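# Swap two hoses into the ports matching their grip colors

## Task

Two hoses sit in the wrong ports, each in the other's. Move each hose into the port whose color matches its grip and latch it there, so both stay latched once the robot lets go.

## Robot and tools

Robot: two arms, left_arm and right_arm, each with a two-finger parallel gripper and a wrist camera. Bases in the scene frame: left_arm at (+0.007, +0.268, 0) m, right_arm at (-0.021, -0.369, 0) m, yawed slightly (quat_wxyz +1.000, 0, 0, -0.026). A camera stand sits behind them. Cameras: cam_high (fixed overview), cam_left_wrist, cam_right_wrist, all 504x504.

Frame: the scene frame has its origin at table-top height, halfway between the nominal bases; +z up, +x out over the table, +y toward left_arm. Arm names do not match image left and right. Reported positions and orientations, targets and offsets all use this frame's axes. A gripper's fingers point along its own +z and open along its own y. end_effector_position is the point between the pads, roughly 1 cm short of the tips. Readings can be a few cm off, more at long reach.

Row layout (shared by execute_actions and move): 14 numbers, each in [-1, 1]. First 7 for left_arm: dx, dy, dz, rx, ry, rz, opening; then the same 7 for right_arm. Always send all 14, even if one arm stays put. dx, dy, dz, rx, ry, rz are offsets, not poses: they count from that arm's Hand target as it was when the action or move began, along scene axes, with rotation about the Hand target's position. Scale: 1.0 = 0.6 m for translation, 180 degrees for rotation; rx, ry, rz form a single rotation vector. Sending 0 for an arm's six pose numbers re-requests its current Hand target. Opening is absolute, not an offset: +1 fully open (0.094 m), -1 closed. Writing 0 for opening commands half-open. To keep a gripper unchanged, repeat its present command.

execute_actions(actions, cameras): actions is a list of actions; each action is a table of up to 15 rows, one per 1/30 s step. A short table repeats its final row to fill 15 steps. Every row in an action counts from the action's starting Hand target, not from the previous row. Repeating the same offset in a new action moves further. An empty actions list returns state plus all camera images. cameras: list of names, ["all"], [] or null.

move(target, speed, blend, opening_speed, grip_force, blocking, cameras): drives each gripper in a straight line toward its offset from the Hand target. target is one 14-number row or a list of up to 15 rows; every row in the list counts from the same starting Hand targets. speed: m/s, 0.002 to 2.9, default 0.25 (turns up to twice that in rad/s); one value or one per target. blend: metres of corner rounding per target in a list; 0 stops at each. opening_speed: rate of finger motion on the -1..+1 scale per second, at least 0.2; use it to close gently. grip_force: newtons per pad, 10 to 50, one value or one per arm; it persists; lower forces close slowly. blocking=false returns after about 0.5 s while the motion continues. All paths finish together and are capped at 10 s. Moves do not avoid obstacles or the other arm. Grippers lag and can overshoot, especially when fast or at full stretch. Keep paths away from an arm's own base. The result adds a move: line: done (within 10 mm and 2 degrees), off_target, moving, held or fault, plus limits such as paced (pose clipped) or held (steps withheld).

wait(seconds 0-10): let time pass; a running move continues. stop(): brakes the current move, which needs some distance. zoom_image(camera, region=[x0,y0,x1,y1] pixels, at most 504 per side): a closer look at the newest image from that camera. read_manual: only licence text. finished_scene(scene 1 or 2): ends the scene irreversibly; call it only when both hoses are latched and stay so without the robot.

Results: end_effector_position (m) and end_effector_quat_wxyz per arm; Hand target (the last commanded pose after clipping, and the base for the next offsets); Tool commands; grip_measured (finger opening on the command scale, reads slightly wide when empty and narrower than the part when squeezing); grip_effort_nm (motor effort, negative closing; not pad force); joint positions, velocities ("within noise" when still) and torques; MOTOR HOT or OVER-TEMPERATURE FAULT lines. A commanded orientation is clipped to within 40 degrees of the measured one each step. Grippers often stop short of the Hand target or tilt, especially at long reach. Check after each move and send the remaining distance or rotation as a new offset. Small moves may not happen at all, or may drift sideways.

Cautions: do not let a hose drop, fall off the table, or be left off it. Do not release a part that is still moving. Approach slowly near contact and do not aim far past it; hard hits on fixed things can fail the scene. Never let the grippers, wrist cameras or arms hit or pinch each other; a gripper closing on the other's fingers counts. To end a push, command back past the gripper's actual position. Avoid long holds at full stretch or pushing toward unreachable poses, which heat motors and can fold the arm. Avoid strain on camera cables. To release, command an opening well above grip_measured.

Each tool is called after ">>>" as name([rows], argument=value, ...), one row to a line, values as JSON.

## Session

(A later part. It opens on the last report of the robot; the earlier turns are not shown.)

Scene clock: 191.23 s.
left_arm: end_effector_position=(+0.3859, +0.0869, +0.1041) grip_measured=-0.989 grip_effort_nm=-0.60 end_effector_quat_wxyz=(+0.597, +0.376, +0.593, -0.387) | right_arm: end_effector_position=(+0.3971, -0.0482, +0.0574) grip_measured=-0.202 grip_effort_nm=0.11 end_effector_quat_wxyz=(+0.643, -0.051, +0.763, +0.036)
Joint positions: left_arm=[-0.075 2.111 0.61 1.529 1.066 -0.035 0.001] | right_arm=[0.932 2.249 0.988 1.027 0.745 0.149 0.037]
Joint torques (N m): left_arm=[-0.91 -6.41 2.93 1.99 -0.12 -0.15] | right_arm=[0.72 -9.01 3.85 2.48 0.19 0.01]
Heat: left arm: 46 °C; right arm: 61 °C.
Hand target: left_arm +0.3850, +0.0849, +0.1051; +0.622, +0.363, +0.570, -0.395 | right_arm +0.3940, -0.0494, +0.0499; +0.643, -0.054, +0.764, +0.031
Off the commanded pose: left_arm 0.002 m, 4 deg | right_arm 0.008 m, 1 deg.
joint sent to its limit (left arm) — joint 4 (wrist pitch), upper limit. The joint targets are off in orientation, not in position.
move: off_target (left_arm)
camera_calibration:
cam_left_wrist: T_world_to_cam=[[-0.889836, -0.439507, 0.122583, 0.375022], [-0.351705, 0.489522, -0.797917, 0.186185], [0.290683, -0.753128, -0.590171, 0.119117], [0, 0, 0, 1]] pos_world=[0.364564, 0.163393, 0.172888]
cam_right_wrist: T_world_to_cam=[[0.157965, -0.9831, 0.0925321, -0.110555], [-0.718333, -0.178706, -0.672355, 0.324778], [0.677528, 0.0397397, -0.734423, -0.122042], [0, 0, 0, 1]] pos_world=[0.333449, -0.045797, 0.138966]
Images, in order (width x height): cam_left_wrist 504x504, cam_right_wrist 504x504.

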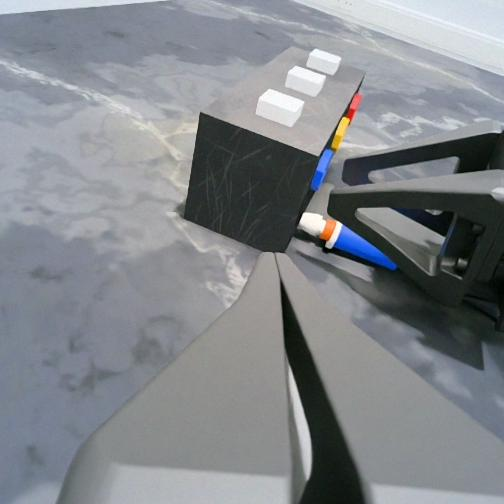

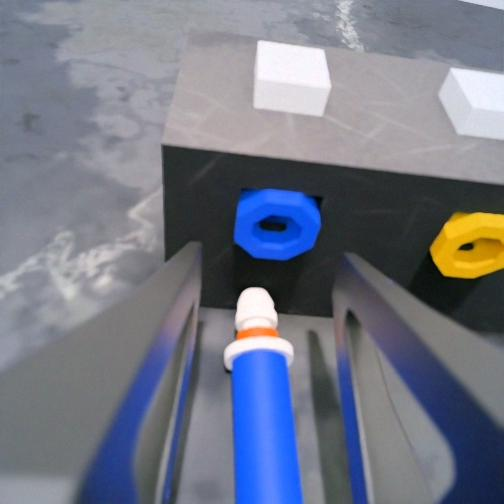

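>>> move([
  [0,0,0,0,0,0,-1,-0.0083,-0.0018,-0.0082,-0.0258,0.2095,0,0.1],
  [0,0,0,0,0,0,-1,-0.0083,-0.0018,-0.0598,-0.0258,0.2095,0,0.1],
], speed=0.1, cameras=["cam_left_wrist","cam_right_wrist"])

>>> zoom_image(camera="cam_left_wrist", region=[270, 80, 450, 260])

Scene clock: 197.10 s.
left_arm: end_effector_position=(+0.3859, +0.0869, +0.1041) grip_measured=-0.989 grip_effort_nm=-0.60 end_effector_quat_wxyz=(+0.597, +0.376, +0.593, -0.387) | right_arm: end_effector_position=(+0.3891, -0.0480, +0.0263) grip_measured=+0.098 grip_effort_nm=0.10 end_effector_quat_wxyz=(+0.365, -0.071, +0.928, +0.018)
Joint positions: left_arm=[-0.075 2.111 0.61 1.529 1.066 -0.035 0.001] | right_arm=[0.859 2.132 1.383 -0.199 0.443 0.511 0.052]
Joint torques (N m): left_arm=[-0.91 -6.41 2.92 1.98 -0.12 -0.14] | right_arm=[-0.1 -9.42 5.41 1.84 0.15 0.2]
Heat: left arm: 45 °C; right arm: 62 °C.
Hand target: left_arm +0.3850, +0.0849, +0.1051; +0.622, +0.363, +0.570, -0.395 | right_arm +0.3890, -0.0505, +0.0139; +0.359, -0.066, +0.931, +0.016
Off the commanded pose: left_arm 0.002 m, 4 deg | right_arm 0.013 m, 1 deg.
joint sent to its limit (left arm) — joint 4 (wrist pitch), upper limit. The joint targets are off in orientation, not in position.
move: off_target (left_arm, right_arm)
camera_calibration:
cam_left_wrist: T_world_to_cam=[[-0.889836, -0.439507, 0.122583, 0.375022], [-0.351705, 0.489522, -0.797917, 0.186185], [0.290683, -0.753128, -0.590171, 0.119117], [0, 0, 0, 1]] pos_world=[0.364564, 0.163393, 0.172888]
cam_right_wrist: T_world_to_cam=[[0.220511, -0.973437, 0.0616063, -0.12941], [-0.970389, -0.225328, -0.0870245, 0.378708], [0.0985945, -0.0405922, -0.994299, 0.0887879], [0, 0, 0, 1]] pos_world=[0.387277, -0.037035, 0.129211]
Images, in order (width x height): cam_left_wrist 504x504, cam_right_wrist 504x504.

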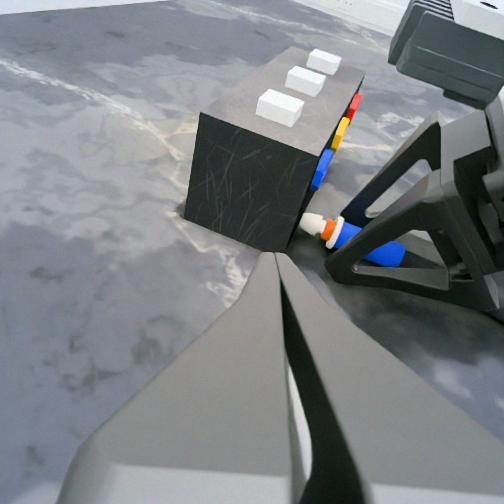

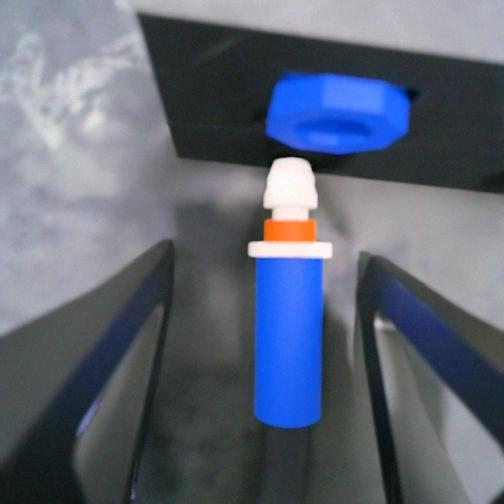

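Scaled by 2.800 from the camera's 504x504 image, which has a finer 720x720 frame.

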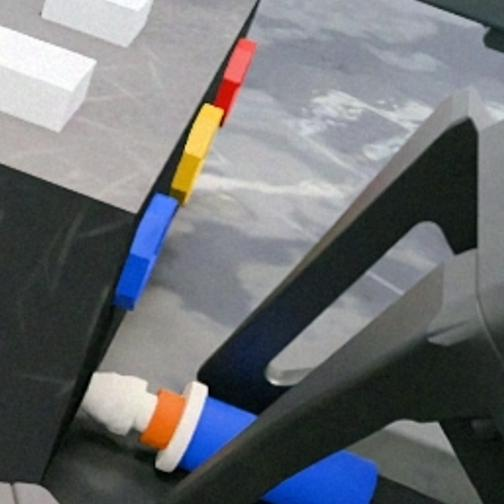

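>>> move(target=[0,0,0,0,0,0,-1,-0.0083,-0.0085,-0.0133,0,0,0.0167,0.1], speed=0.06, cameras=["cam_left_wrist","cam_right_wrist"])

>>> zoom_image(camera="cam_left_wrist", region=[270, 130, 450, 310])

Scene clock: 198.33 s.
left_arm: end_effector_position=(+0.3859, +0.0869, +0.1041) grip_measured=-0.989 grip_effort_nm=-0.61 end_effector_quat_wxyz=(+0.597, +0.376, +0.593, -0.387) | right_arm: end_effector_position=(+0.3949, -0.0449, +0.0235) grip_measured=+0.098 grip_effort_nm=0.11 end_effector_quat_wxyz=(+0.387, -0.074, +0.918, +0.040)
Joint positions: left_arm=[-0.075 2.111 0.61 1.529 1.066 -0.035 0.001] | right_arm=[0.851 2.132 1.325 -0.067 0.427 0.48 0.052]
Joint torques (N m): left_arm=[-0.9 -6.41 2.92 1.99 -0.13 -0.15] | right_arm=[-0.39 -10.96 3.79 1.35 -0.09 -0.1]
Heat: left arm: 45 °C; right arm: 62 °C.
Hand target: left_arm +0.3850, +0.0849, +0.1051; +0.622, +0.363, +0.570, -0.395 | right_arm +0.3840, -0.0555, +0.0060; +0.358, -0.091, +0.929, +0.026
Off the commanded pose: left_arm 0.002 m, 4 deg | right_arm 0.023 m, 4 deg.
joint sent to its limit (left arm) — joint 4 (wrist pitch), upper limit. The joint targets are off in orientation, not in position.
move: off_target (left_arm, right_arm)
camera_calibration:
cam_left_wrist: T_world_to_cam=[[-0.889836, -0.439507, 0.122583, 0.375022], [-0.351705, 0.489522, -0.797917, 0.186185], [0.290683, -0.753128, -0.590171, 0.119117], [0, 0, 0, 1]] pos_world=[0.364564, 0.163393, 0.172888]
cam_right_wrist: T_world_to_cam=[[0.241184, -0.969951, 0.0320045, -0.134692], [-0.9597, -0.243277, -0.140685, 0.381044], [0.144244, 0.00321645, -0.989537, 0.0693953], [0, 0, 0, 1]] pos_world=[0.388164, -0.0381684, 0.126587]
Images, in order (width x height): cam_left_wrist 504x504, cam_right_wrist 504x504.

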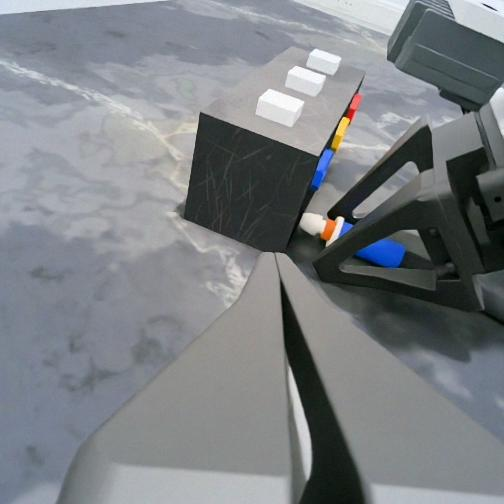

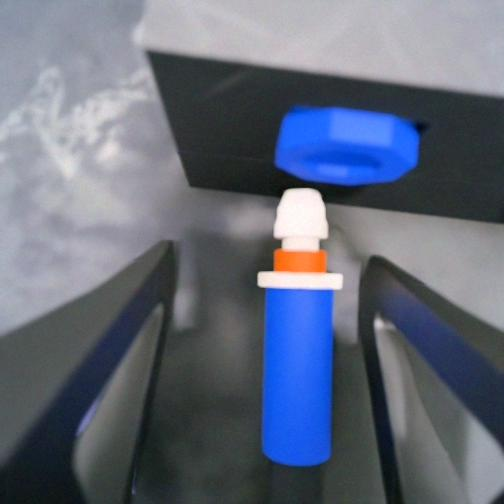

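Scaled by 2.800 from the camera's 504x504 image, which has a finer 720x720 frame.

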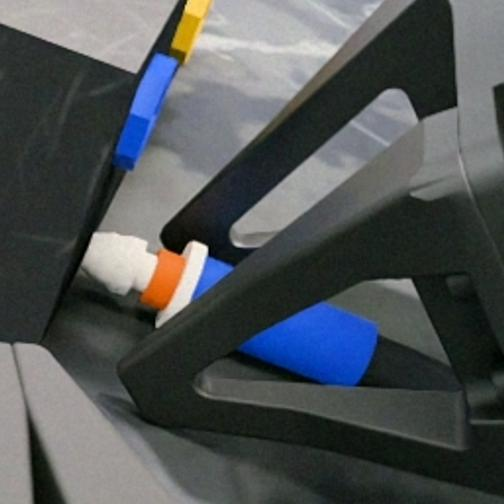

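>>> move([
  [0,0,0,0,0,0,-1,-0.025,-0.01,0.1,0,0,0,0.1],
  [0,0,0,0,0,0,-1,-0.002,0.0,-0.002,0,0,0,0.1],
], speed=0.1, cameras=["cam_left_wrist","cam_right_wrist"])

>>> zoom_image(camera="cam_left_wrist", region=[270, 130, 450, 310])

Scene clock: 200.87 s.
left_arm: end_effector_position=(+0.3859, +0.0869, +0.1041) grip_measured=-0.989 grip_effort_nm=-0.60 end_effector_quat_wxyz=(+0.597, +0.376, +0.593, -0.387) | right_arm: end_effector_position=(+0.3859, -0.0499, +0.0247) grip_measured=+0.098 grip_effort_nm=0.10 end_effector_quat_wxyz=(+0.374, -0.082, +0.923, +0.038)
Joint positions: left_arm=[-0.075 2.111 0.61 1.529 1.066 -0.035 0.001] | right_arm=[0.851 2.101 1.3 -0.098 0.411 0.477 0.052]
Joint torques (N m): left_arm=[-0.91 -6.39 2.91 1.98 -0.13 -0.14] | right_arm=[-0.25 -8.38 5.12 1.79 0.11 -0.04]
Heat: left arm: 45 °C; right arm: 62 °C.
Hand target: left_arm +0.3850, +0.0849, +0.1051; +0.622, +0.363, +0.570, -0.395 | right_arm +0.3829, -0.0557, +0.0047; +0.358, -0.091, +0.929, +0.026
Off the commanded pose: left_arm 0.002 m, 4 deg | right_arm 0.021 m, 3 deg.
joint sent to its limit (left arm) — joint 4 (wrist pitch), upper limit. The joint targets are off in orientation, not in position.
move: off_target (left_arm, right_arm)
camera_calibration:
cam_left_wrist: T_world_to_cam=[[-0.889836, -0.439507, 0.122583, 0.375022], [-0.351705, 0.489522, -0.797917, 0.186185], [0.290683, -0.753128, -0.590171, 0.119117], [0, 0, 0, 1]] pos_world=[0.364564, 0.163393, 0.172888]
cam_right_wrist: T_world_to_cam=[[0.255226, -0.966171, 0.0370701, -0.142828], [-0.959552, -0.257817, -0.113096, 0.369892], [0.118827, -0.00670564, -0.992892, 0.0812424], [0, 0, 0, 1]] pos_world=[0.38173, -0.0420868, 0.127793]
Images, in order (width x height): cam_left_wrist 504x504, cam_right_wrist 504x504.

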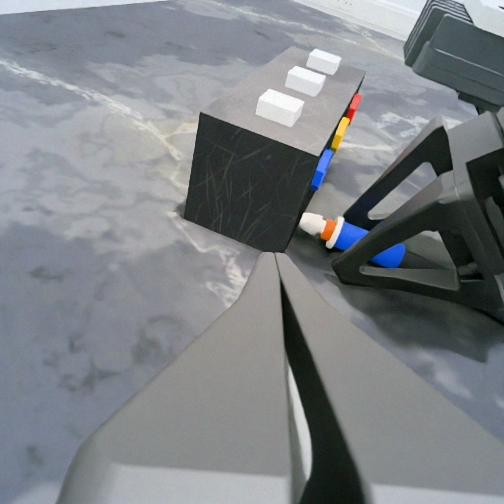

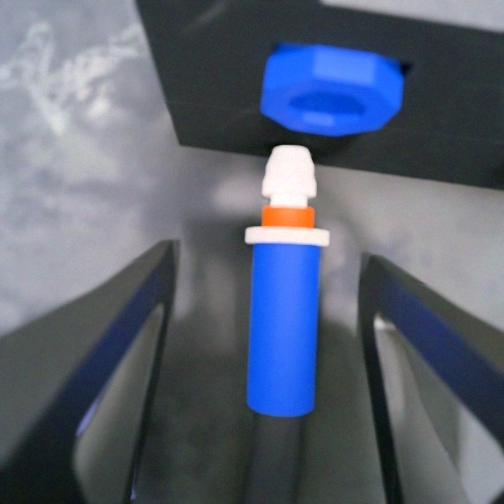

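Scaled by 2.800 from the camera's 504x504 image, which has a finer 720x720 frame.

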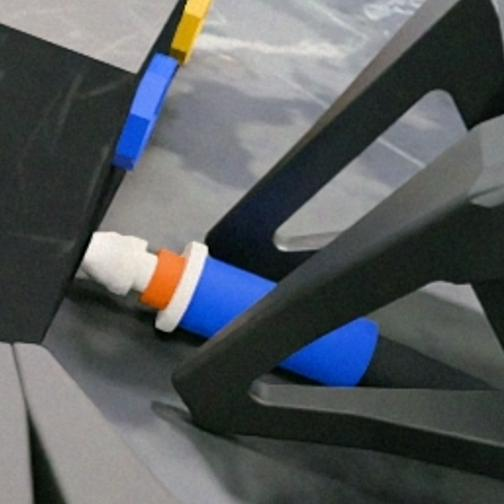

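>>> move([
  [0,0,0,0,0,0,-1,-0.022,-0.013,0.1,0,0,0,0.1],
  [0,0,0,0,0,0,-1,-0.0005,-0.0072,-0.0137,0,0,0,0.1],
], speed=0.1, cameras=["cam_left_wrist","cam_right_wrist"])

>>> zoom_image(camera="cam_left_wrist", region=[270, 130, 450, 310])

Scene clock: 203.67 s.
left_arm: end_effector_position=(+0.3859, +0.0869, +0.1041) grip_measured=-0.989 grip_effort_nm=-0.61 end_effector_quat_wxyz=(+0.597, +0.376, +0.593, -0.387) | right_arm: end_effector_position=(+0.3890, -0.0507, +0.0241) grip_measured=+0.098 grip_effort_nm=0.11 end_effector_quat_wxyz=(+0.383, -0.079, +0.919, +0.045)
Joint positions: left_arm=[-0.075 2.111 0.61 1.529 1.066 -0.035 0.001] | right_arm=[0.845 2.1 1.278 -0.049 0.407 0.471 0.052]
Joint torques (N m): left_arm=[-0.9 -6.41 2.92 1.98 -0.13 -0.15] | right_arm=[-0.28 -7.75 4.59 1.67 0.09 -0.03]
Heat: left arm: 45 °C; right arm: 62 °C.
Hand target: left_arm +0.3850, +0.0849, +0.1051; +0.622, +0.363, +0.570, -0.395 | right_arm +0.3825, -0.0598, -0.0033; +0.358, -0.091, +0.929, +0.026
Off the commanded pose: left_arm 0.002 m, 4 deg | right_arm 0.030 m, 4 deg.
joint sent to its limit (left arm) — joint 4 (wrist pitch), upper limit. The joint targets are off in orientation, not in position.
move: off_target (left_arm, right_arm)
camera_calibration:
cam_left_wrist: T_world_to_cam=[[-0.889836, -0.439507, 0.122583, 0.375022], [-0.351705, 0.489522, -0.797917, 0.186185], [0.290683, -0.753128, -0.590171, 0.119117], [0, 0, 0, 1]] pos_world=[0.364564, 0.163393, 0.172888]
cam_right_wrist: T_world_to_cam=[[0.254653, -0.966723, 0.0244758, -0.143807], [-0.957347, -0.255595, -0.134751, 0.372348], [0.136523, 0.0108829, -0.990577, 0.0741885], [0, 0, 0, 1]] pos_world=[0.382959, -0.0446582, 0.127184]
Images, in order (width x height): cam_left_wrist 504x504, cam_right_wrist 504x504.

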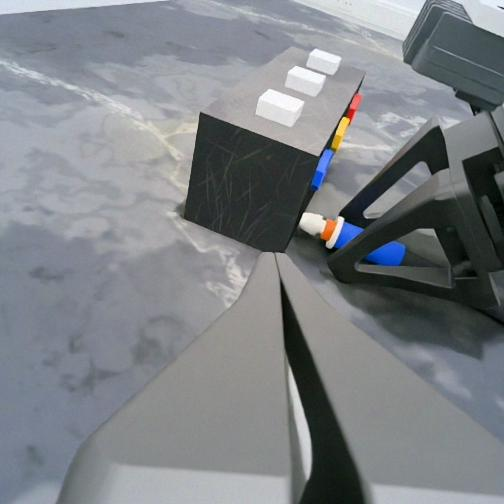

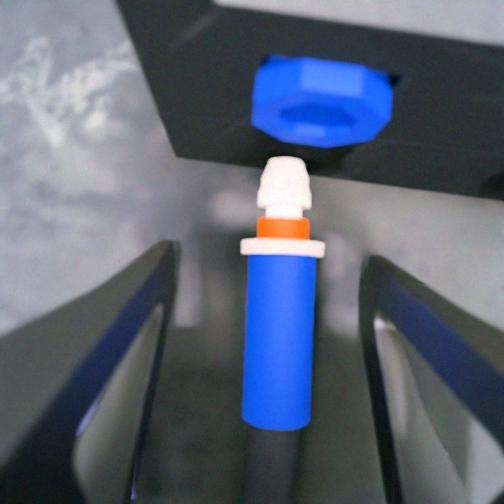

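Scaled by 2.800 from the camera's 504x504 image, which has a finer 720x720 frame.

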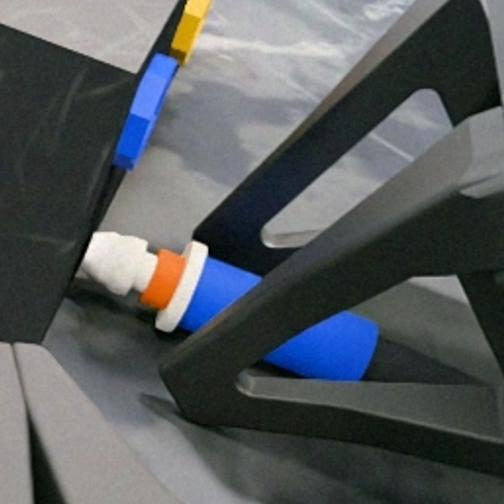

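>>> move([
  [0,0,0,0,0,0,-1,-0.035,-0.006,0.1,0,0,0,0.1],
  [0,0,0,0,0,0,-1,-0.015,-0.004,0.0,0,0,0,0.1],
], speed=0.1, cameras=["cam_left_wrist","cam_right_wrist"])

>>> zoom_image(camera="cam_left_wrist", region=[270, 130, 450, 310])

Scene clock: 206.23 s.
left_arm: end_effector_position=(+0.3859, +0.0869, +0.1041) grip_measured=-0.989 grip_effort_nm=-0.61 end_effector_quat_wxyz=(+0.597, +0.376, +0.593, -0.387) | right_arm: end_effector_position=(+0.3800, -0.0517, +0.0238) grip_measured=+0.098 grip_effort_nm=0.10 end_effector_quat_wxyz=(+0.382, -0.082, +0.919, +0.047)
Joint positions: left_arm=[-0.075 2.111 0.61 1.529 1.066 -0.035 0.001] | right_arm=[0.857 2.077 1.243 -0.041 0.409 0.477 0.052]
Joint torques (N m): left_arm=[-0.91 -6.42 2.91 1.98 -0.12 -0.14] | right_arm=[-0.25 -7.68 4.15 1.66 0.16 -0.02]
Heat: left arm: 45 °C; right arm: 62 °C.
Hand target: left_arm +0.3850, +0.0849, +0.1051; +0.622, +0.363, +0.570, -0.395 | right_arm +0.3735, -0.0623, -0.0034; +0.358, -0.091, +0.929, +0.026
Off the commanded pose: left_arm 0.002 m, 4 deg | right_arm 0.030 m, 4 deg.
joint sent to its limit (left arm) — joint 4 (wrist pitch), upper limit. The joint targets are off in orientation, not in position.
move: off_target (left_arm, right_arm)
camera_calibration:
cam_left_wrist: T_world_to_cam=[[-0.889836, -0.439507, 0.122583, 0.375022], [-0.351705, 0.489522, -0.797917, 0.186185], [0.290683, -0.753128, -0.590171, 0.119117], [0, 0, 0, 1]] pos_world=[0.364564, 0.163393, 0.172888]
cam_right_wrist: T_world_to_cam=[[0.260605, -0.965165, 0.0232548, -0.14472], [-0.956149, -0.261355, -0.132187, 0.362551], [0.13366, 0.0122135, -0.990952, 0.0763843], [0, 0, 0, 1]] pos_world=[0.374158, -0.045857, 0.126983]
Images, in order (width x height): cam_left_wrist 504x504, cam_right_wrist 504x504.

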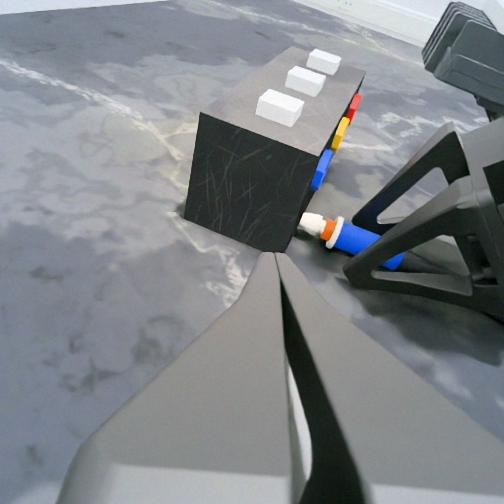

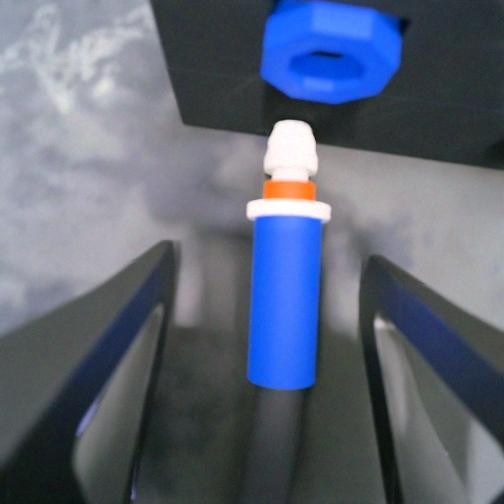

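Scaled by 2.800 from the camera's 504x504 image, which has a finer 720x720 frame.

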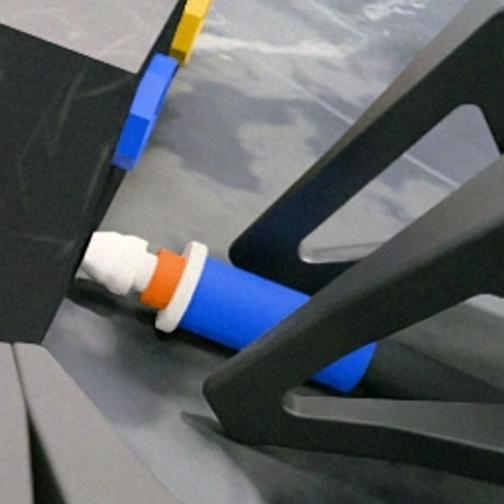

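>>> move([
  [0,0,0,0,0,0,-1,0.005,0.005,0.022,0,0,0,0.1],
  [0,0,0,0,0,0,-1,0.005,0.005,0.022,0,0,0,-0.9],
], speed=0.06, opening_speed=0.8, cameras=["cam_left_wrist","cam_right_wrist"])

>>> zoom_image(camera="cam_left_wrist", region=[270, 130, 450, 310])

Scene clock: 208.60 s.
left_arm: end_effector_position=(+0.3859, +0.0869, +0.1041) grip_measured=-0.989 grip_effort_nm=-0.61 end_effector_quat_wxyz=(+0.597, +0.376, +0.593, -0.387) | right_arm: end_effector_position=(+0.3797, -0.0520, +0.0234) grip_measured=-0.642 grip_effort_nm=-1.04 end_effector_quat_wxyz=(+0.381, -0.082, +0.920, +0.046)
Joint positions: left_arm=[-0.075 2.111 0.61 1.529 1.066 -0.035 0.001] | right_arm=[0.857 2.077 1.243 -0.043 0.409 0.477 0.017]
Joint torques (N m): left_arm=[-0.91 -6.42 2.92 1.98 -0.12 -0.15] | right_arm=[-0.38 -8.85 7.36 1.12 0.15 -0.01]
Heat: left arm: 45 °C; right arm: 61 °C.
Hand target: left_arm +0.3850, +0.0849, +0.1051; +0.622, +0.363, +0.570, -0.395 | right_arm +0.3765, -0.0593, +0.0098; +0.358, -0.091, +0.929, +0.026
Off the commanded pose: left_arm 0.002 m, 4 deg | right_arm 0.016 m, 4 deg.
joint sent to its limit (left arm) — joint 4 (wrist pitch), upper limit. The joint targets are off in orientation, not in position.
move: off_target (left_arm, right_arm); target 2's new opening was sent with right_arm's hand 0.016 m and 4 deg from that target
camera_calibration:
cam_left_wrist: T_world_to_cam=[[-0.889836, -0.439507, 0.122583, 0.375022], [-0.351705, 0.489522, -0.797917, 0.186185], [0.290683, -0.753128, -0.590171, 0.119117], [0, 0, 0, 1]] pos_world=[0.364564, 0.163393, 0.172888]
cam_right_wrist: T_world_to_cam=[[0.260622, -0.965127, 0.0246285, -0.144962], [-0.956393, -0.26158, -0.129956, 0.362171], [0.131866, 0.0103148, -0.991214, 0.0766208], [0, 0, 0, 1]] pos_world=[0.374055, -0.0459601, 0.126584]
Images, in order (width x height): cam_left_wrist 504x504, cam_right_wrist 504x504.

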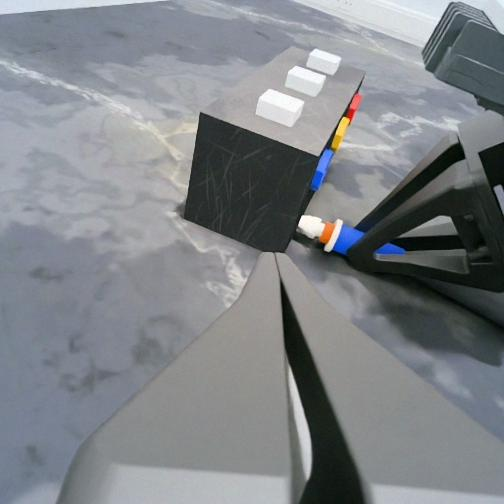

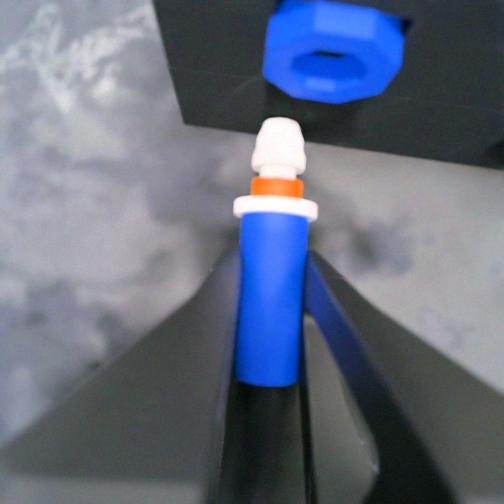

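Scaled by 2.800 from the camera's 504x504 image, which has a finer 720x720 frame.

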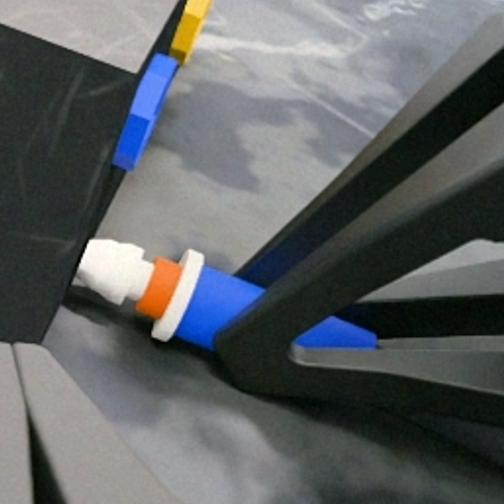

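>>> move([
  [0,0,0,0,0,0,-1,-0.0525,-0.0028,0.0253,0,0,0,-0.95],
  [0,0,0,0,0,0,-1,-0.0475,0.0022,0.0937,-0.004,0.0247,-0.0183,-0.95],
], speed=0.1, cameras=["cam_left_wrist","cam_right_wrist"])

>>> zoom_image(camera="cam_left_wrist", region=[270, 80, 450, 260])

Scene clock: 211.07 s.
left_arm: end_effector_position=(+0.3859, +0.0869, +0.1041) grip_measured=-0.989 grip_effort_nm=-0.61 end_effector_quat_wxyz=(+0.597, +0.376, +0.593, -0.387) | right_arm: end_effector_position=(+0.3388, -0.0689, +0.0350) grip_measured=-0.643 grip_effort_nm=-1.05 end_effector_quat_wxyz=(+0.296, -0.080, +0.952, -0.016)
Joint positions: left_arm=[-0.075 2.111 0.61 1.529 1.066 -0.035 0.001] | right_arm=[0.901 2.023 1.35 -0.459 0.427 0.585 0.017]
Joint torques (N m): left_arm=[-0.91 -6.41 2.92 1.98 -0.12 -0.15] | right_arm=[0.16 -13.87 9.21 1.33 0.21 0.18]
Heat: left arm: 44 °C; right arm: 61 °C.
Hand target: left_arm +0.3850, +0.0849, +0.1051; +0.622, +0.363, +0.570, -0.395 | right_arm +0.3481, -0.0579, +0.0661; +0.322, -0.065, +0.944, +0.013
Off the commanded pose: left_arm 0.002 m, 4 deg | right_arm 0.034 m, 5 deg.
joint sent to its limit (left arm) — joint 4 (wrist pitch), upper limit. The joint targets are off in orientation, not in position.
move: off_target (left_arm, right_arm)
camera_calibration:
cam_left_wrist: T_world_to_cam=[[-0.889836, -0.439507, 0.122583, 0.375022], [-0.351705, 0.489522, -0.797917, 0.186185], [0.290683, -0.753128, -0.590171, 0.119117], [0, 0, 0, 1]] pos_world=[0.364564, 0.163393, 0.172888]
cam_right_wrist: T_world_to_cam=[[0.224955, -0.968321, 0.108399, -0.141928], [-0.973538, -0.218776, 0.0660306, 0.322102], [-0.0402238, -0.120384, -0.991912, 0.142925], [0, 0, 0, 1]] pos_world=[0.351255, -0.0497583, 0.135886]
Images, in order (width x height): cam_left_wrist 504x504, cam_right_wrist 504x504.

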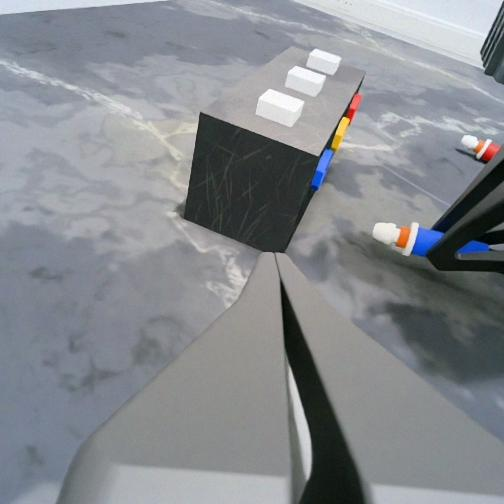

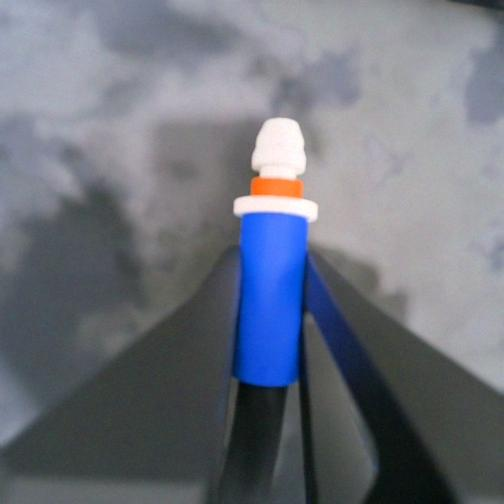

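Scaled by 2.800 from the camera's 504x504 image, which has a finer 720x720 frame.

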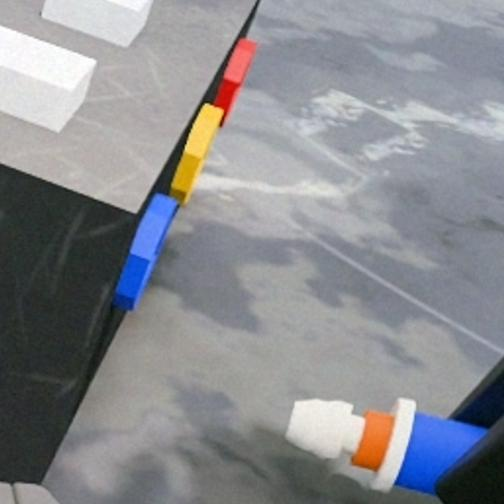

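>>> move(target=[0,0,0,0,0,0,-1,0.008,0.015,0.045,0,0,0,-0.95], speed=0.1, cameras=["cam_left_wrist","cam_right_wrist"])

>>> zoom_image(camera="cam_left_wrist", region=[270, 80, 450, 260])

Scene clock: 212.37 s.
left_arm: end_effector_position=(+0.3859, +0.0869, +0.1041) grip_measured=-0.989 grip_effort_nm=-0.61 end_effector_quat_wxyz=(+0.597, +0.376, +0.593, -0.387) | right_arm: end_effector_position=(+0.3466, -0.0599, +0.0638) grip_measured=-0.643 grip_effort_nm=-1.05 end_effector_quat_wxyz=(+0.297, -0.077, +0.952, -0.013)
Joint positions: left_arm=[-0.075 2.111 0.61 1.529 1.066 -0.035 0.001] | right_arm=[0.901 2.023 1.471 -0.577 0.426 0.591 0.017]
Joint torques (N m): left_arm=[-0.92 -6.41 2.91 1.98 -0.12 -0.15] | right_arm=[0.65 -13.52 9.58 1.33 0.24 0.19]
Heat: left arm: 44 °C; right arm: 61 °C.
Hand target: left_arm +0.3850, +0.0849, +0.1051; +0.622, +0.363, +0.570, -0.395 | right_arm +0.3529, -0.0489, +0.0930; +0.322, -0.065, +0.944, +0.013
Off the commanded pose: left_arm 0.002 m, 4 deg | right_arm 0.032 m, 4 deg.
joint sent to its limit (left arm) — joint 4 (wrist pitch), upper limit. The joint targets are off in orientation, not in position.
move: off_target (left_arm, right_arm)
camera_calibration:
cam_left_wrist: T_world_to_cam=[[-0.889836, -0.439507, 0.122583, 0.375022], [-0.351705, 0.489522, -0.797917, 0.186185], [0.290683, -0.753128, -0.590171, 0.119117], [0, 0, 0, 1]] pos_world=[0.364564, 0.163393, 0.172888]
cam_right_wrist: T_world_to_cam=[[0.220006, -0.970095, 0.102538, -0.136151], [-0.974732, -0.214447, 0.0625343, 0.330573], [-0.0386751, -0.113705, -0.992762, 0.172742], [0, 0, 0, 1]] pos_world=[0.358855, -0.0415472, 0.16478]
Images, in order (width x height): cam_left_wrist 504x504, cam_right_wrist 504x504.

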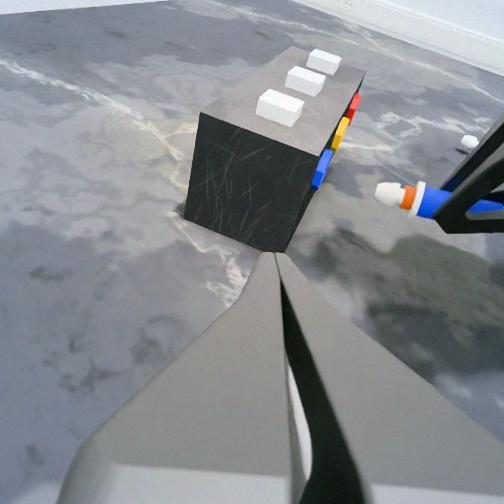

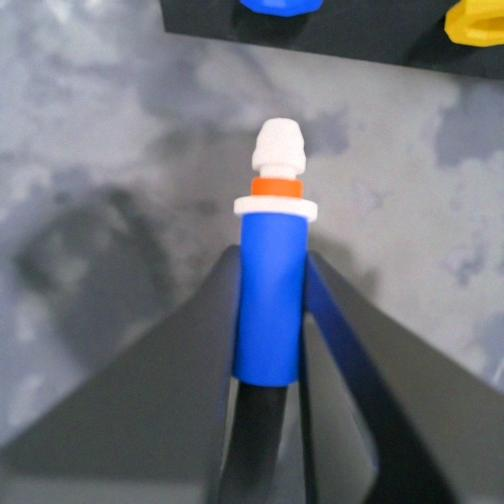

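Scaled by 2.800 from the camera's 504x504 image, which has a finer 720x720 frame.

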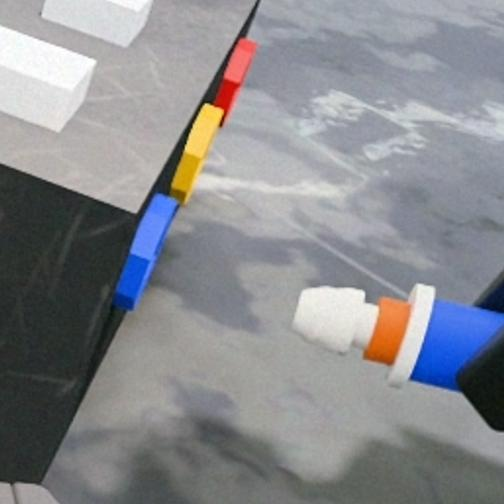

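>>> move(target=[0,0,0,0,0,0,-1,0.008,0.01,-0.006,0.0051,-0.0357,-0.0211,-0.95], speed=0.08, cameras=["cam_left_wrist","cam_right_wrist"])

>>> zoom_image(camera="cam_left_wrist", region=[270, 80, 450, 260])

Scene clock: 214.47 s.
left_arm: end_effector_position=(+0.3859, +0.0869, +0.1041) grip_measured=-0.989 grip_effort_nm=-0.61 end_effector_quat_wxyz=(+0.597, +0.376, +0.593, -0.387) | right_arm: end_effector_position=(+0.3576, -0.0430, +0.0824) grip_measured=-0.643 grip_effort_nm=-1.05 end_effector_quat_wxyz=(+0.363, -0.041, +0.931, -0.001)
Joint positions: left_arm=[-0.075 2.111 0.61 1.529 1.066 -0.035 0.001] | right_arm=[0.94 2.023 1.471 -0.472 0.53 0.647 0.017]
Joint torques (N m): left_arm=[-0.9 -6.41 2.93 1.98 -0.12 -0.14] | right_arm=[0.62 -12.18 5.29 1.73 0.42 0.2]
Heat: left arm: 44 °C; right arm: 61 °C.
Hand target: left_arm +0.3850, +0.0849, +0.1051; +0.622, +0.363, +0.570, -0.395 | right_arm +0.3576, -0.0429, +0.0894; +0.375, -0.032, +0.926, +0.006
Off the commanded pose: left_arm 0.002 m, 4 deg | right_arm 0.007 m, 2 deg.
joint sent to its limit (left arm) — joint 4 (wrist pitch), upper limit. The joint targets are off in orientation, not in position.
move: off_target (left_arm)
camera_calibration:
cam_left_wrist: T_world_to_cam=[[-0.889836, -0.439507, 0.122583, 0.375022], [-0.351705, 0.489522, -0.797917, 0.186185], [0.290683, -0.753128, -0.590171, 0.119117], [0, 0, 0, 1]] pos_world=[0.364564, 0.163393, 0.172888]
cam_right_wrist: T_world_to_cam=[[0.154222, -0.98527, 0.073881, -0.0988102], [-0.983777, -0.160063, -0.0810105, 0.361145], [0.0916429, -0.0601888, -0.993971, 0.149464], [0, 0, 0, 1]] pos_world=[0.356827, -0.0305526, 0.18512]
Images, in order (width x height): cam_left_wrist 504x504, cam_right_wrist 504x504.

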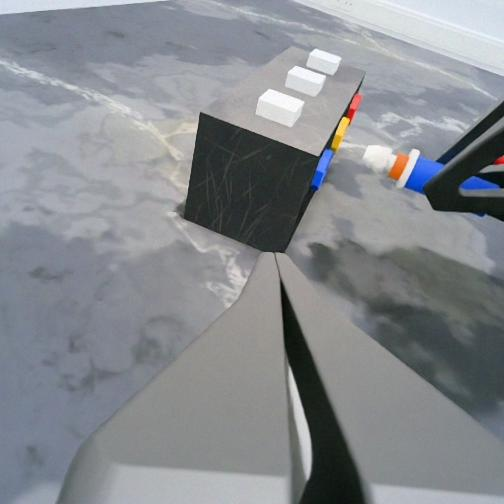

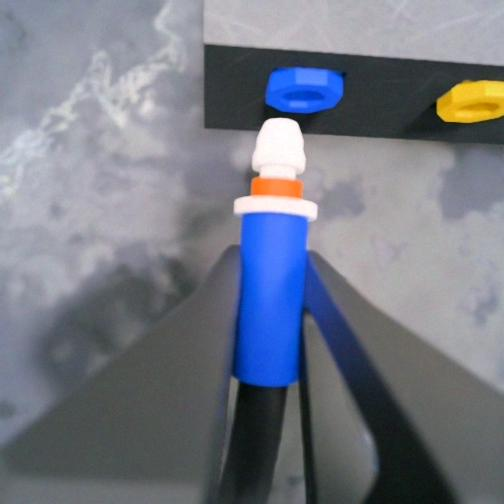

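Scaled by 2.800 from the camera's 504x504 image, which has a finer 720x720 frame.

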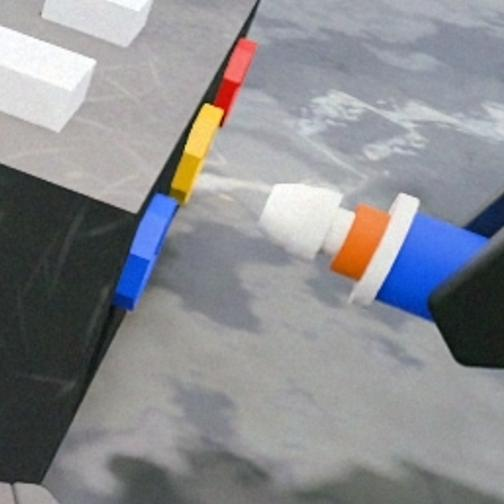

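>>> move(target=[0,0,0,0,0,0,-1,0.0,-0.004,-0.048,0.0011,-0.0083,0,-0.95], speed=0.08, cameras=["cam_left_wrist","cam_right_wrist"])

>>> zoom_image(camera="cam_left_wrist", region=[270, 80, 450, 260])

Scene clock: 215.83 s.
left_arm: end_effector_position=(+0.3859, +0.0869, +0.1041) grip_measured=-0.989 grip_effort_nm=-0.60 end_effector_quat_wxyz=(+0.597, +0.376, +0.593, -0.387) | right_arm: end_effector_position=(+0.3581, -0.0461, +0.0637) grip_measured=-0.643 grip_effort_nm=-1.04 end_effector_quat_wxyz=(+0.381, -0.033, +0.924, +0.009)
Joint positions: left_arm=[-0.075 2.111 0.61 1.529 1.066 -0.035 0.001] | right_arm=[0.94 2.023 1.364 -0.321 0.546 0.648 0.017]
Joint torques (N m): left_arm=[-0.9 -6.41 2.92 1.98 -0.12 -0.15] | right_arm=[0.79 -10.03 5.52 1.82 0.43 0.1]
Heat: left arm: 44 °C; right arm: 61 °C.
Hand target: left_arm +0.3850, +0.0849, +0.1051; +0.622, +0.363, +0.570, -0.395 | right_arm +0.3576, -0.0453, +0.0606; +0.387, -0.031, +0.921, +0.008
Off the commanded pose: left_arm 0.002 m, 4 deg | right_arm 0.003 m, 1 deg.
joint sent to its limit (left arm) — joint 4 (wrist pitch), upper limit. The joint targets are off in orientation, not in position.
move: off_target (left_arm)
camera_calibration:
cam_left_wrist: T_world_to_cam=[[-0.889836, -0.439507, 0.122583, 0.375022], [-0.351705, 0.489522, -0.797917, 0.186185], [0.290683, -0.753128, -0.590171, 0.119117], [0, 0, 0, 1]] pos_world=[0.364564, 0.163393, 0.172888]
cam_right_wrist: T_world_to_cam=[[0.143026, -0.988255, 0.0538145, -0.0954212], [-0.981234, -0.148694, -0.122757, 0.362], [0.129317, -0.0352473, -0.990977, 0.118094], [0, 0, 0, 1]] pos_world=[0.353583, -0.0363107, 0.166602]
Images, in order (width x height): cam_left_wrist 504x504, cam_right_wrist 504x504.

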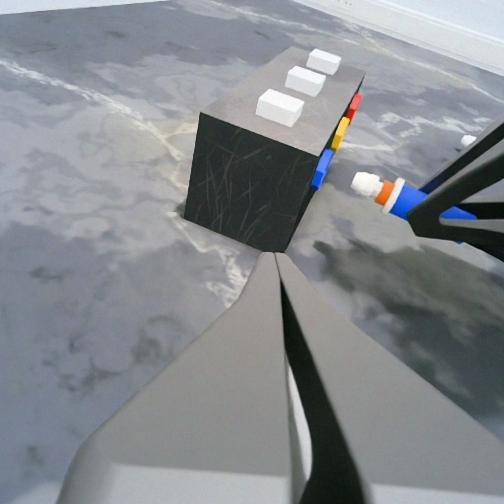

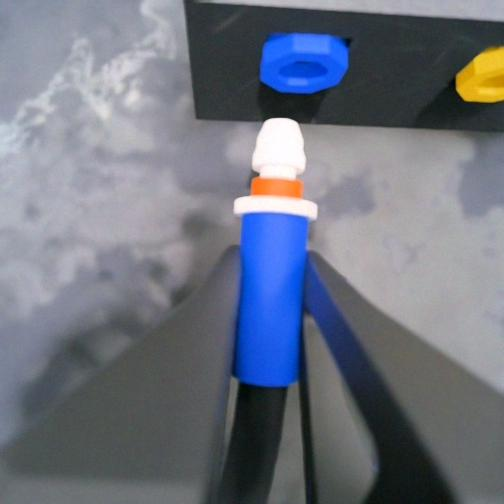

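Scaled by 2.800 from the camera's 504x504 image, which has a finer 720x720 frame.

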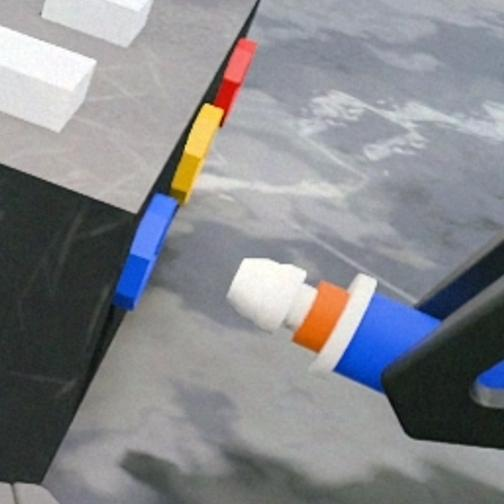

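>>> move([
  [0,0,0,0,0,0,-1,-0.05,-0.02,0.02,0,0,0.011,-0.95],
  [0,0,0,0,0,0,-1,0.004,-0.0142,-0.0048,0,0,0.011,-0.95],
], speed=0.08, cameras=["cam_left_wrist","cam_right_wrist"])

>>> zoom_image(camera="cam_left_wrist", region=[270, 80, 450, 260])

Scene clock: 218.30 s.
left_arm: end_effector_position=(+0.3859, +0.0869, +0.1041) grip_measured=-0.989 grip_effort_nm=-0.61 end_effector_quat_wxyz=(+0.597, +0.376, +0.593, -0.387) | right_arm: end_effector_position=(+0.3488, -0.0664, +0.0474) grip_measured=-0.643 grip_effort_nm=-1.05 end_effector_quat_wxyz=(+0.372, -0.051, +0.927, -0.002)
Joint positions: left_arm=[-0.075 2.111 0.61 1.529 1.066 -0.035 0.001] | right_arm=[0.922 1.983 1.247 -0.258 0.53 0.6 0.017]
Joint torques (N m): left_arm=[-0.91 -6.39 2.91 1.98 -0.12 -0.15] | right_arm=[0.1 -8.81 9.83 1.81 0.24 -0.02]
Heat: left arm: 44 °C; right arm: 61 °C.
Hand target: left_arm +0.3850, +0.0849, +0.1051; +0.622, +0.363, +0.570, -0.395 | right_arm +0.3600, -0.0538, +0.0577; +0.387, -0.047, +0.921, +0.014
Off the commanded pose: left_arm 0.002 m, 4 deg | right_arm 0.020 m, 3 deg.
joint sent to its limit (left arm) — joint 4 (wrist pitch), upper limit. The joint targets are off in orientation, not in position.
move: off_target (left_arm, right_arm)
camera_calibration:
cam_left_wrist: T_world_to_cam=[[-0.889836, -0.439507, 0.122583, 0.375022], [-0.351705, 0.489522, -0.797917, 0.186185], [0.290683, -0.753128, -0.590171, 0.119117], [0, 0, 0, 1]] pos_world=[0.364564, 0.163393, 0.172888]
cam_right_wrist: T_world_to_cam=[[0.170183, -0.981643, 0.0861133, -0.123767], [-0.978983, -0.178392, -0.0988329, 0.34397], [0.112381, -0.0674838, -0.991371, 0.106188], [0, 0, 0, 1]] pos_world=[0.34587, -0.052968, 0.149925]
Images, in order (width x height): cam_left_wrist 504x504, cam_right_wrist 504x504.

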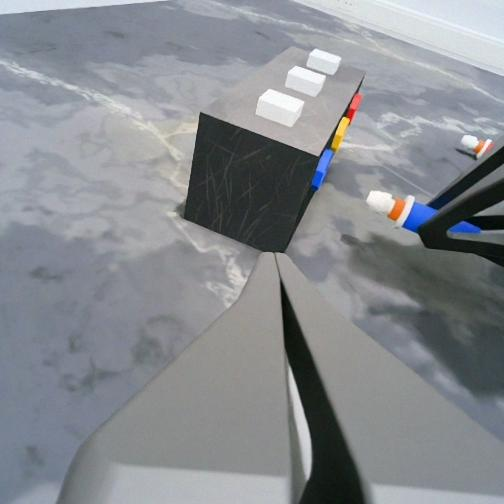

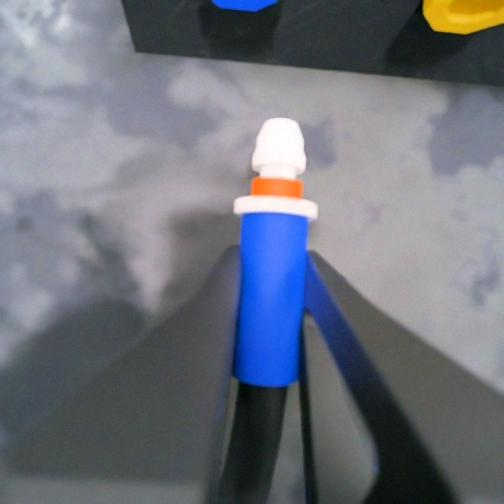

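Scaled by 2.800 from the camera's 504x504 image, which has a finer 720x720 frame.

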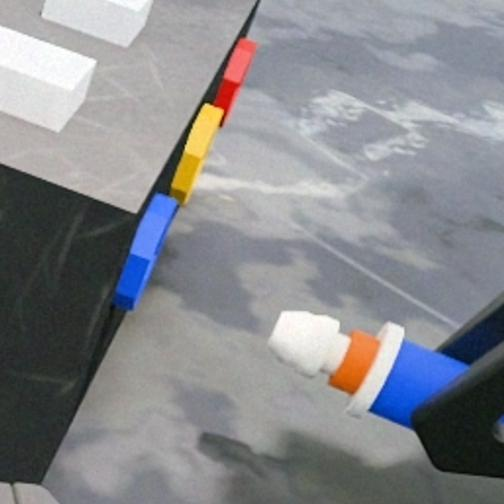

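>>> move(target=[0,0,0,0,0,0,-1,0.0167,0.018,0.019,0,0,0,-0.95], speed=0.08, cameras=["cam_left_wrist","cam_right_wrist"])

>>> zoom_image(camera="cam_left_wrist", region=[270, 80, 450, 260])

Scene clock: 219.50 s.
left_arm: end_effector_position=(+0.3859, +0.0869, +0.1041) grip_measured=-0.989 grip_effort_nm=-0.61 end_effector_quat_wxyz=(+0.597, +0.376, +0.593, -0.387) | right_arm: end_effector_position=(+0.3618, -0.0506, +0.0632) grip_measured=-0.643 grip_effort_nm=-1.05 end_effector_quat_wxyz=(+0.380, -0.049, +0.924, +0.007)
Joint positions: left_arm=[-0.075 2.111 0.61 1.529 1.066 -0.035 0.001] | right_arm=[0.922 2.014 1.349 -0.302 0.528 0.597 0.017]
Joint torques (N m): left_arm=[-0.91 -6.41 2.93 1.97 -0.12 -0.15] | right_arm=[-0.01 -8.98 9.81 1.66 0.24 0.01]
Heat: left arm: 44 °C; right arm: 61 °C.
Hand target: left_arm +0.3850, +0.0849, +0.1051; +0.622, +0.363, +0.570, -0.395 | right_arm +0.3701, -0.0431, +0.0692; +0.387, -0.047, +0.921, +0.014
Off the commanded pose: left_arm 0.002 m, 4 deg | right_arm 0.013 m, 1 deg.
joint sent to its limit (left arm) — joint 4 (wrist pitch), upper limit. The joint targets are off in orientation, not in position.
move: off_target (left_arm, right_arm)
camera_calibration:
cam_left_wrist: T_world_to_cam=[[-0.889836, -0.439507, 0.122583, 0.375022], [-0.351705, 0.489522, -0.797917, 0.186185], [0.290683, -0.753128, -0.590171, 0.119117], [0, 0, 0, 1]] pos_world=[0.364564, 0.163393, 0.172888]
cam_right_wrist: T_world_to_cam=[[0.171862, -0.982623, 0.0701164, -0.111561], [-0.976673, -0.179257, -0.118226, 0.361349], [0.12874, -0.0481622, -0.990508, 0.116475], [0, 0, 0, 1]] pos_world=[0.357098, -0.0392378, 0.165912]
Images, in order (width x height): cam_left_wrist 504x504, cam_right_wrist 504x504.

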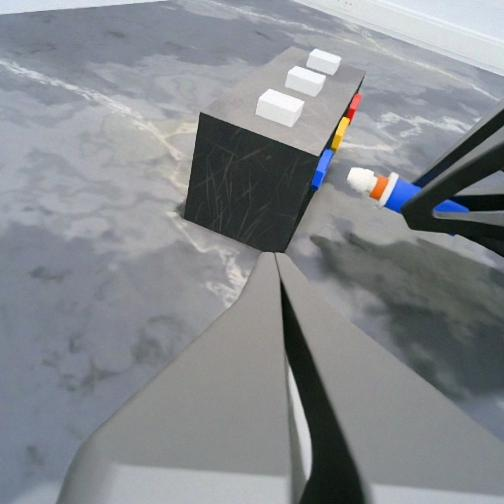

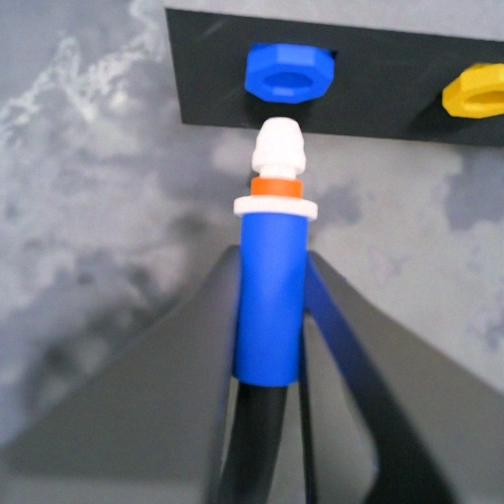

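Scaled by 2.800 from the camera's 504x504 image, which has a finer 720x720 frame.

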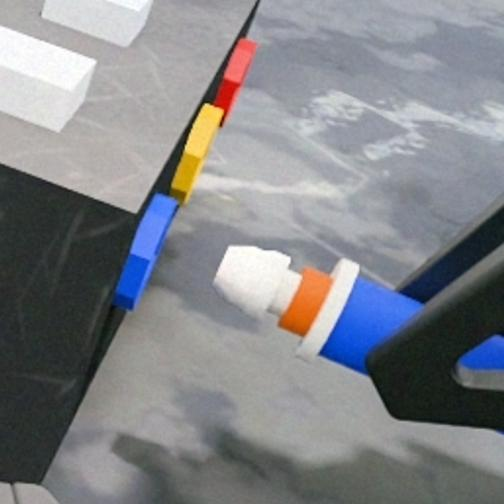

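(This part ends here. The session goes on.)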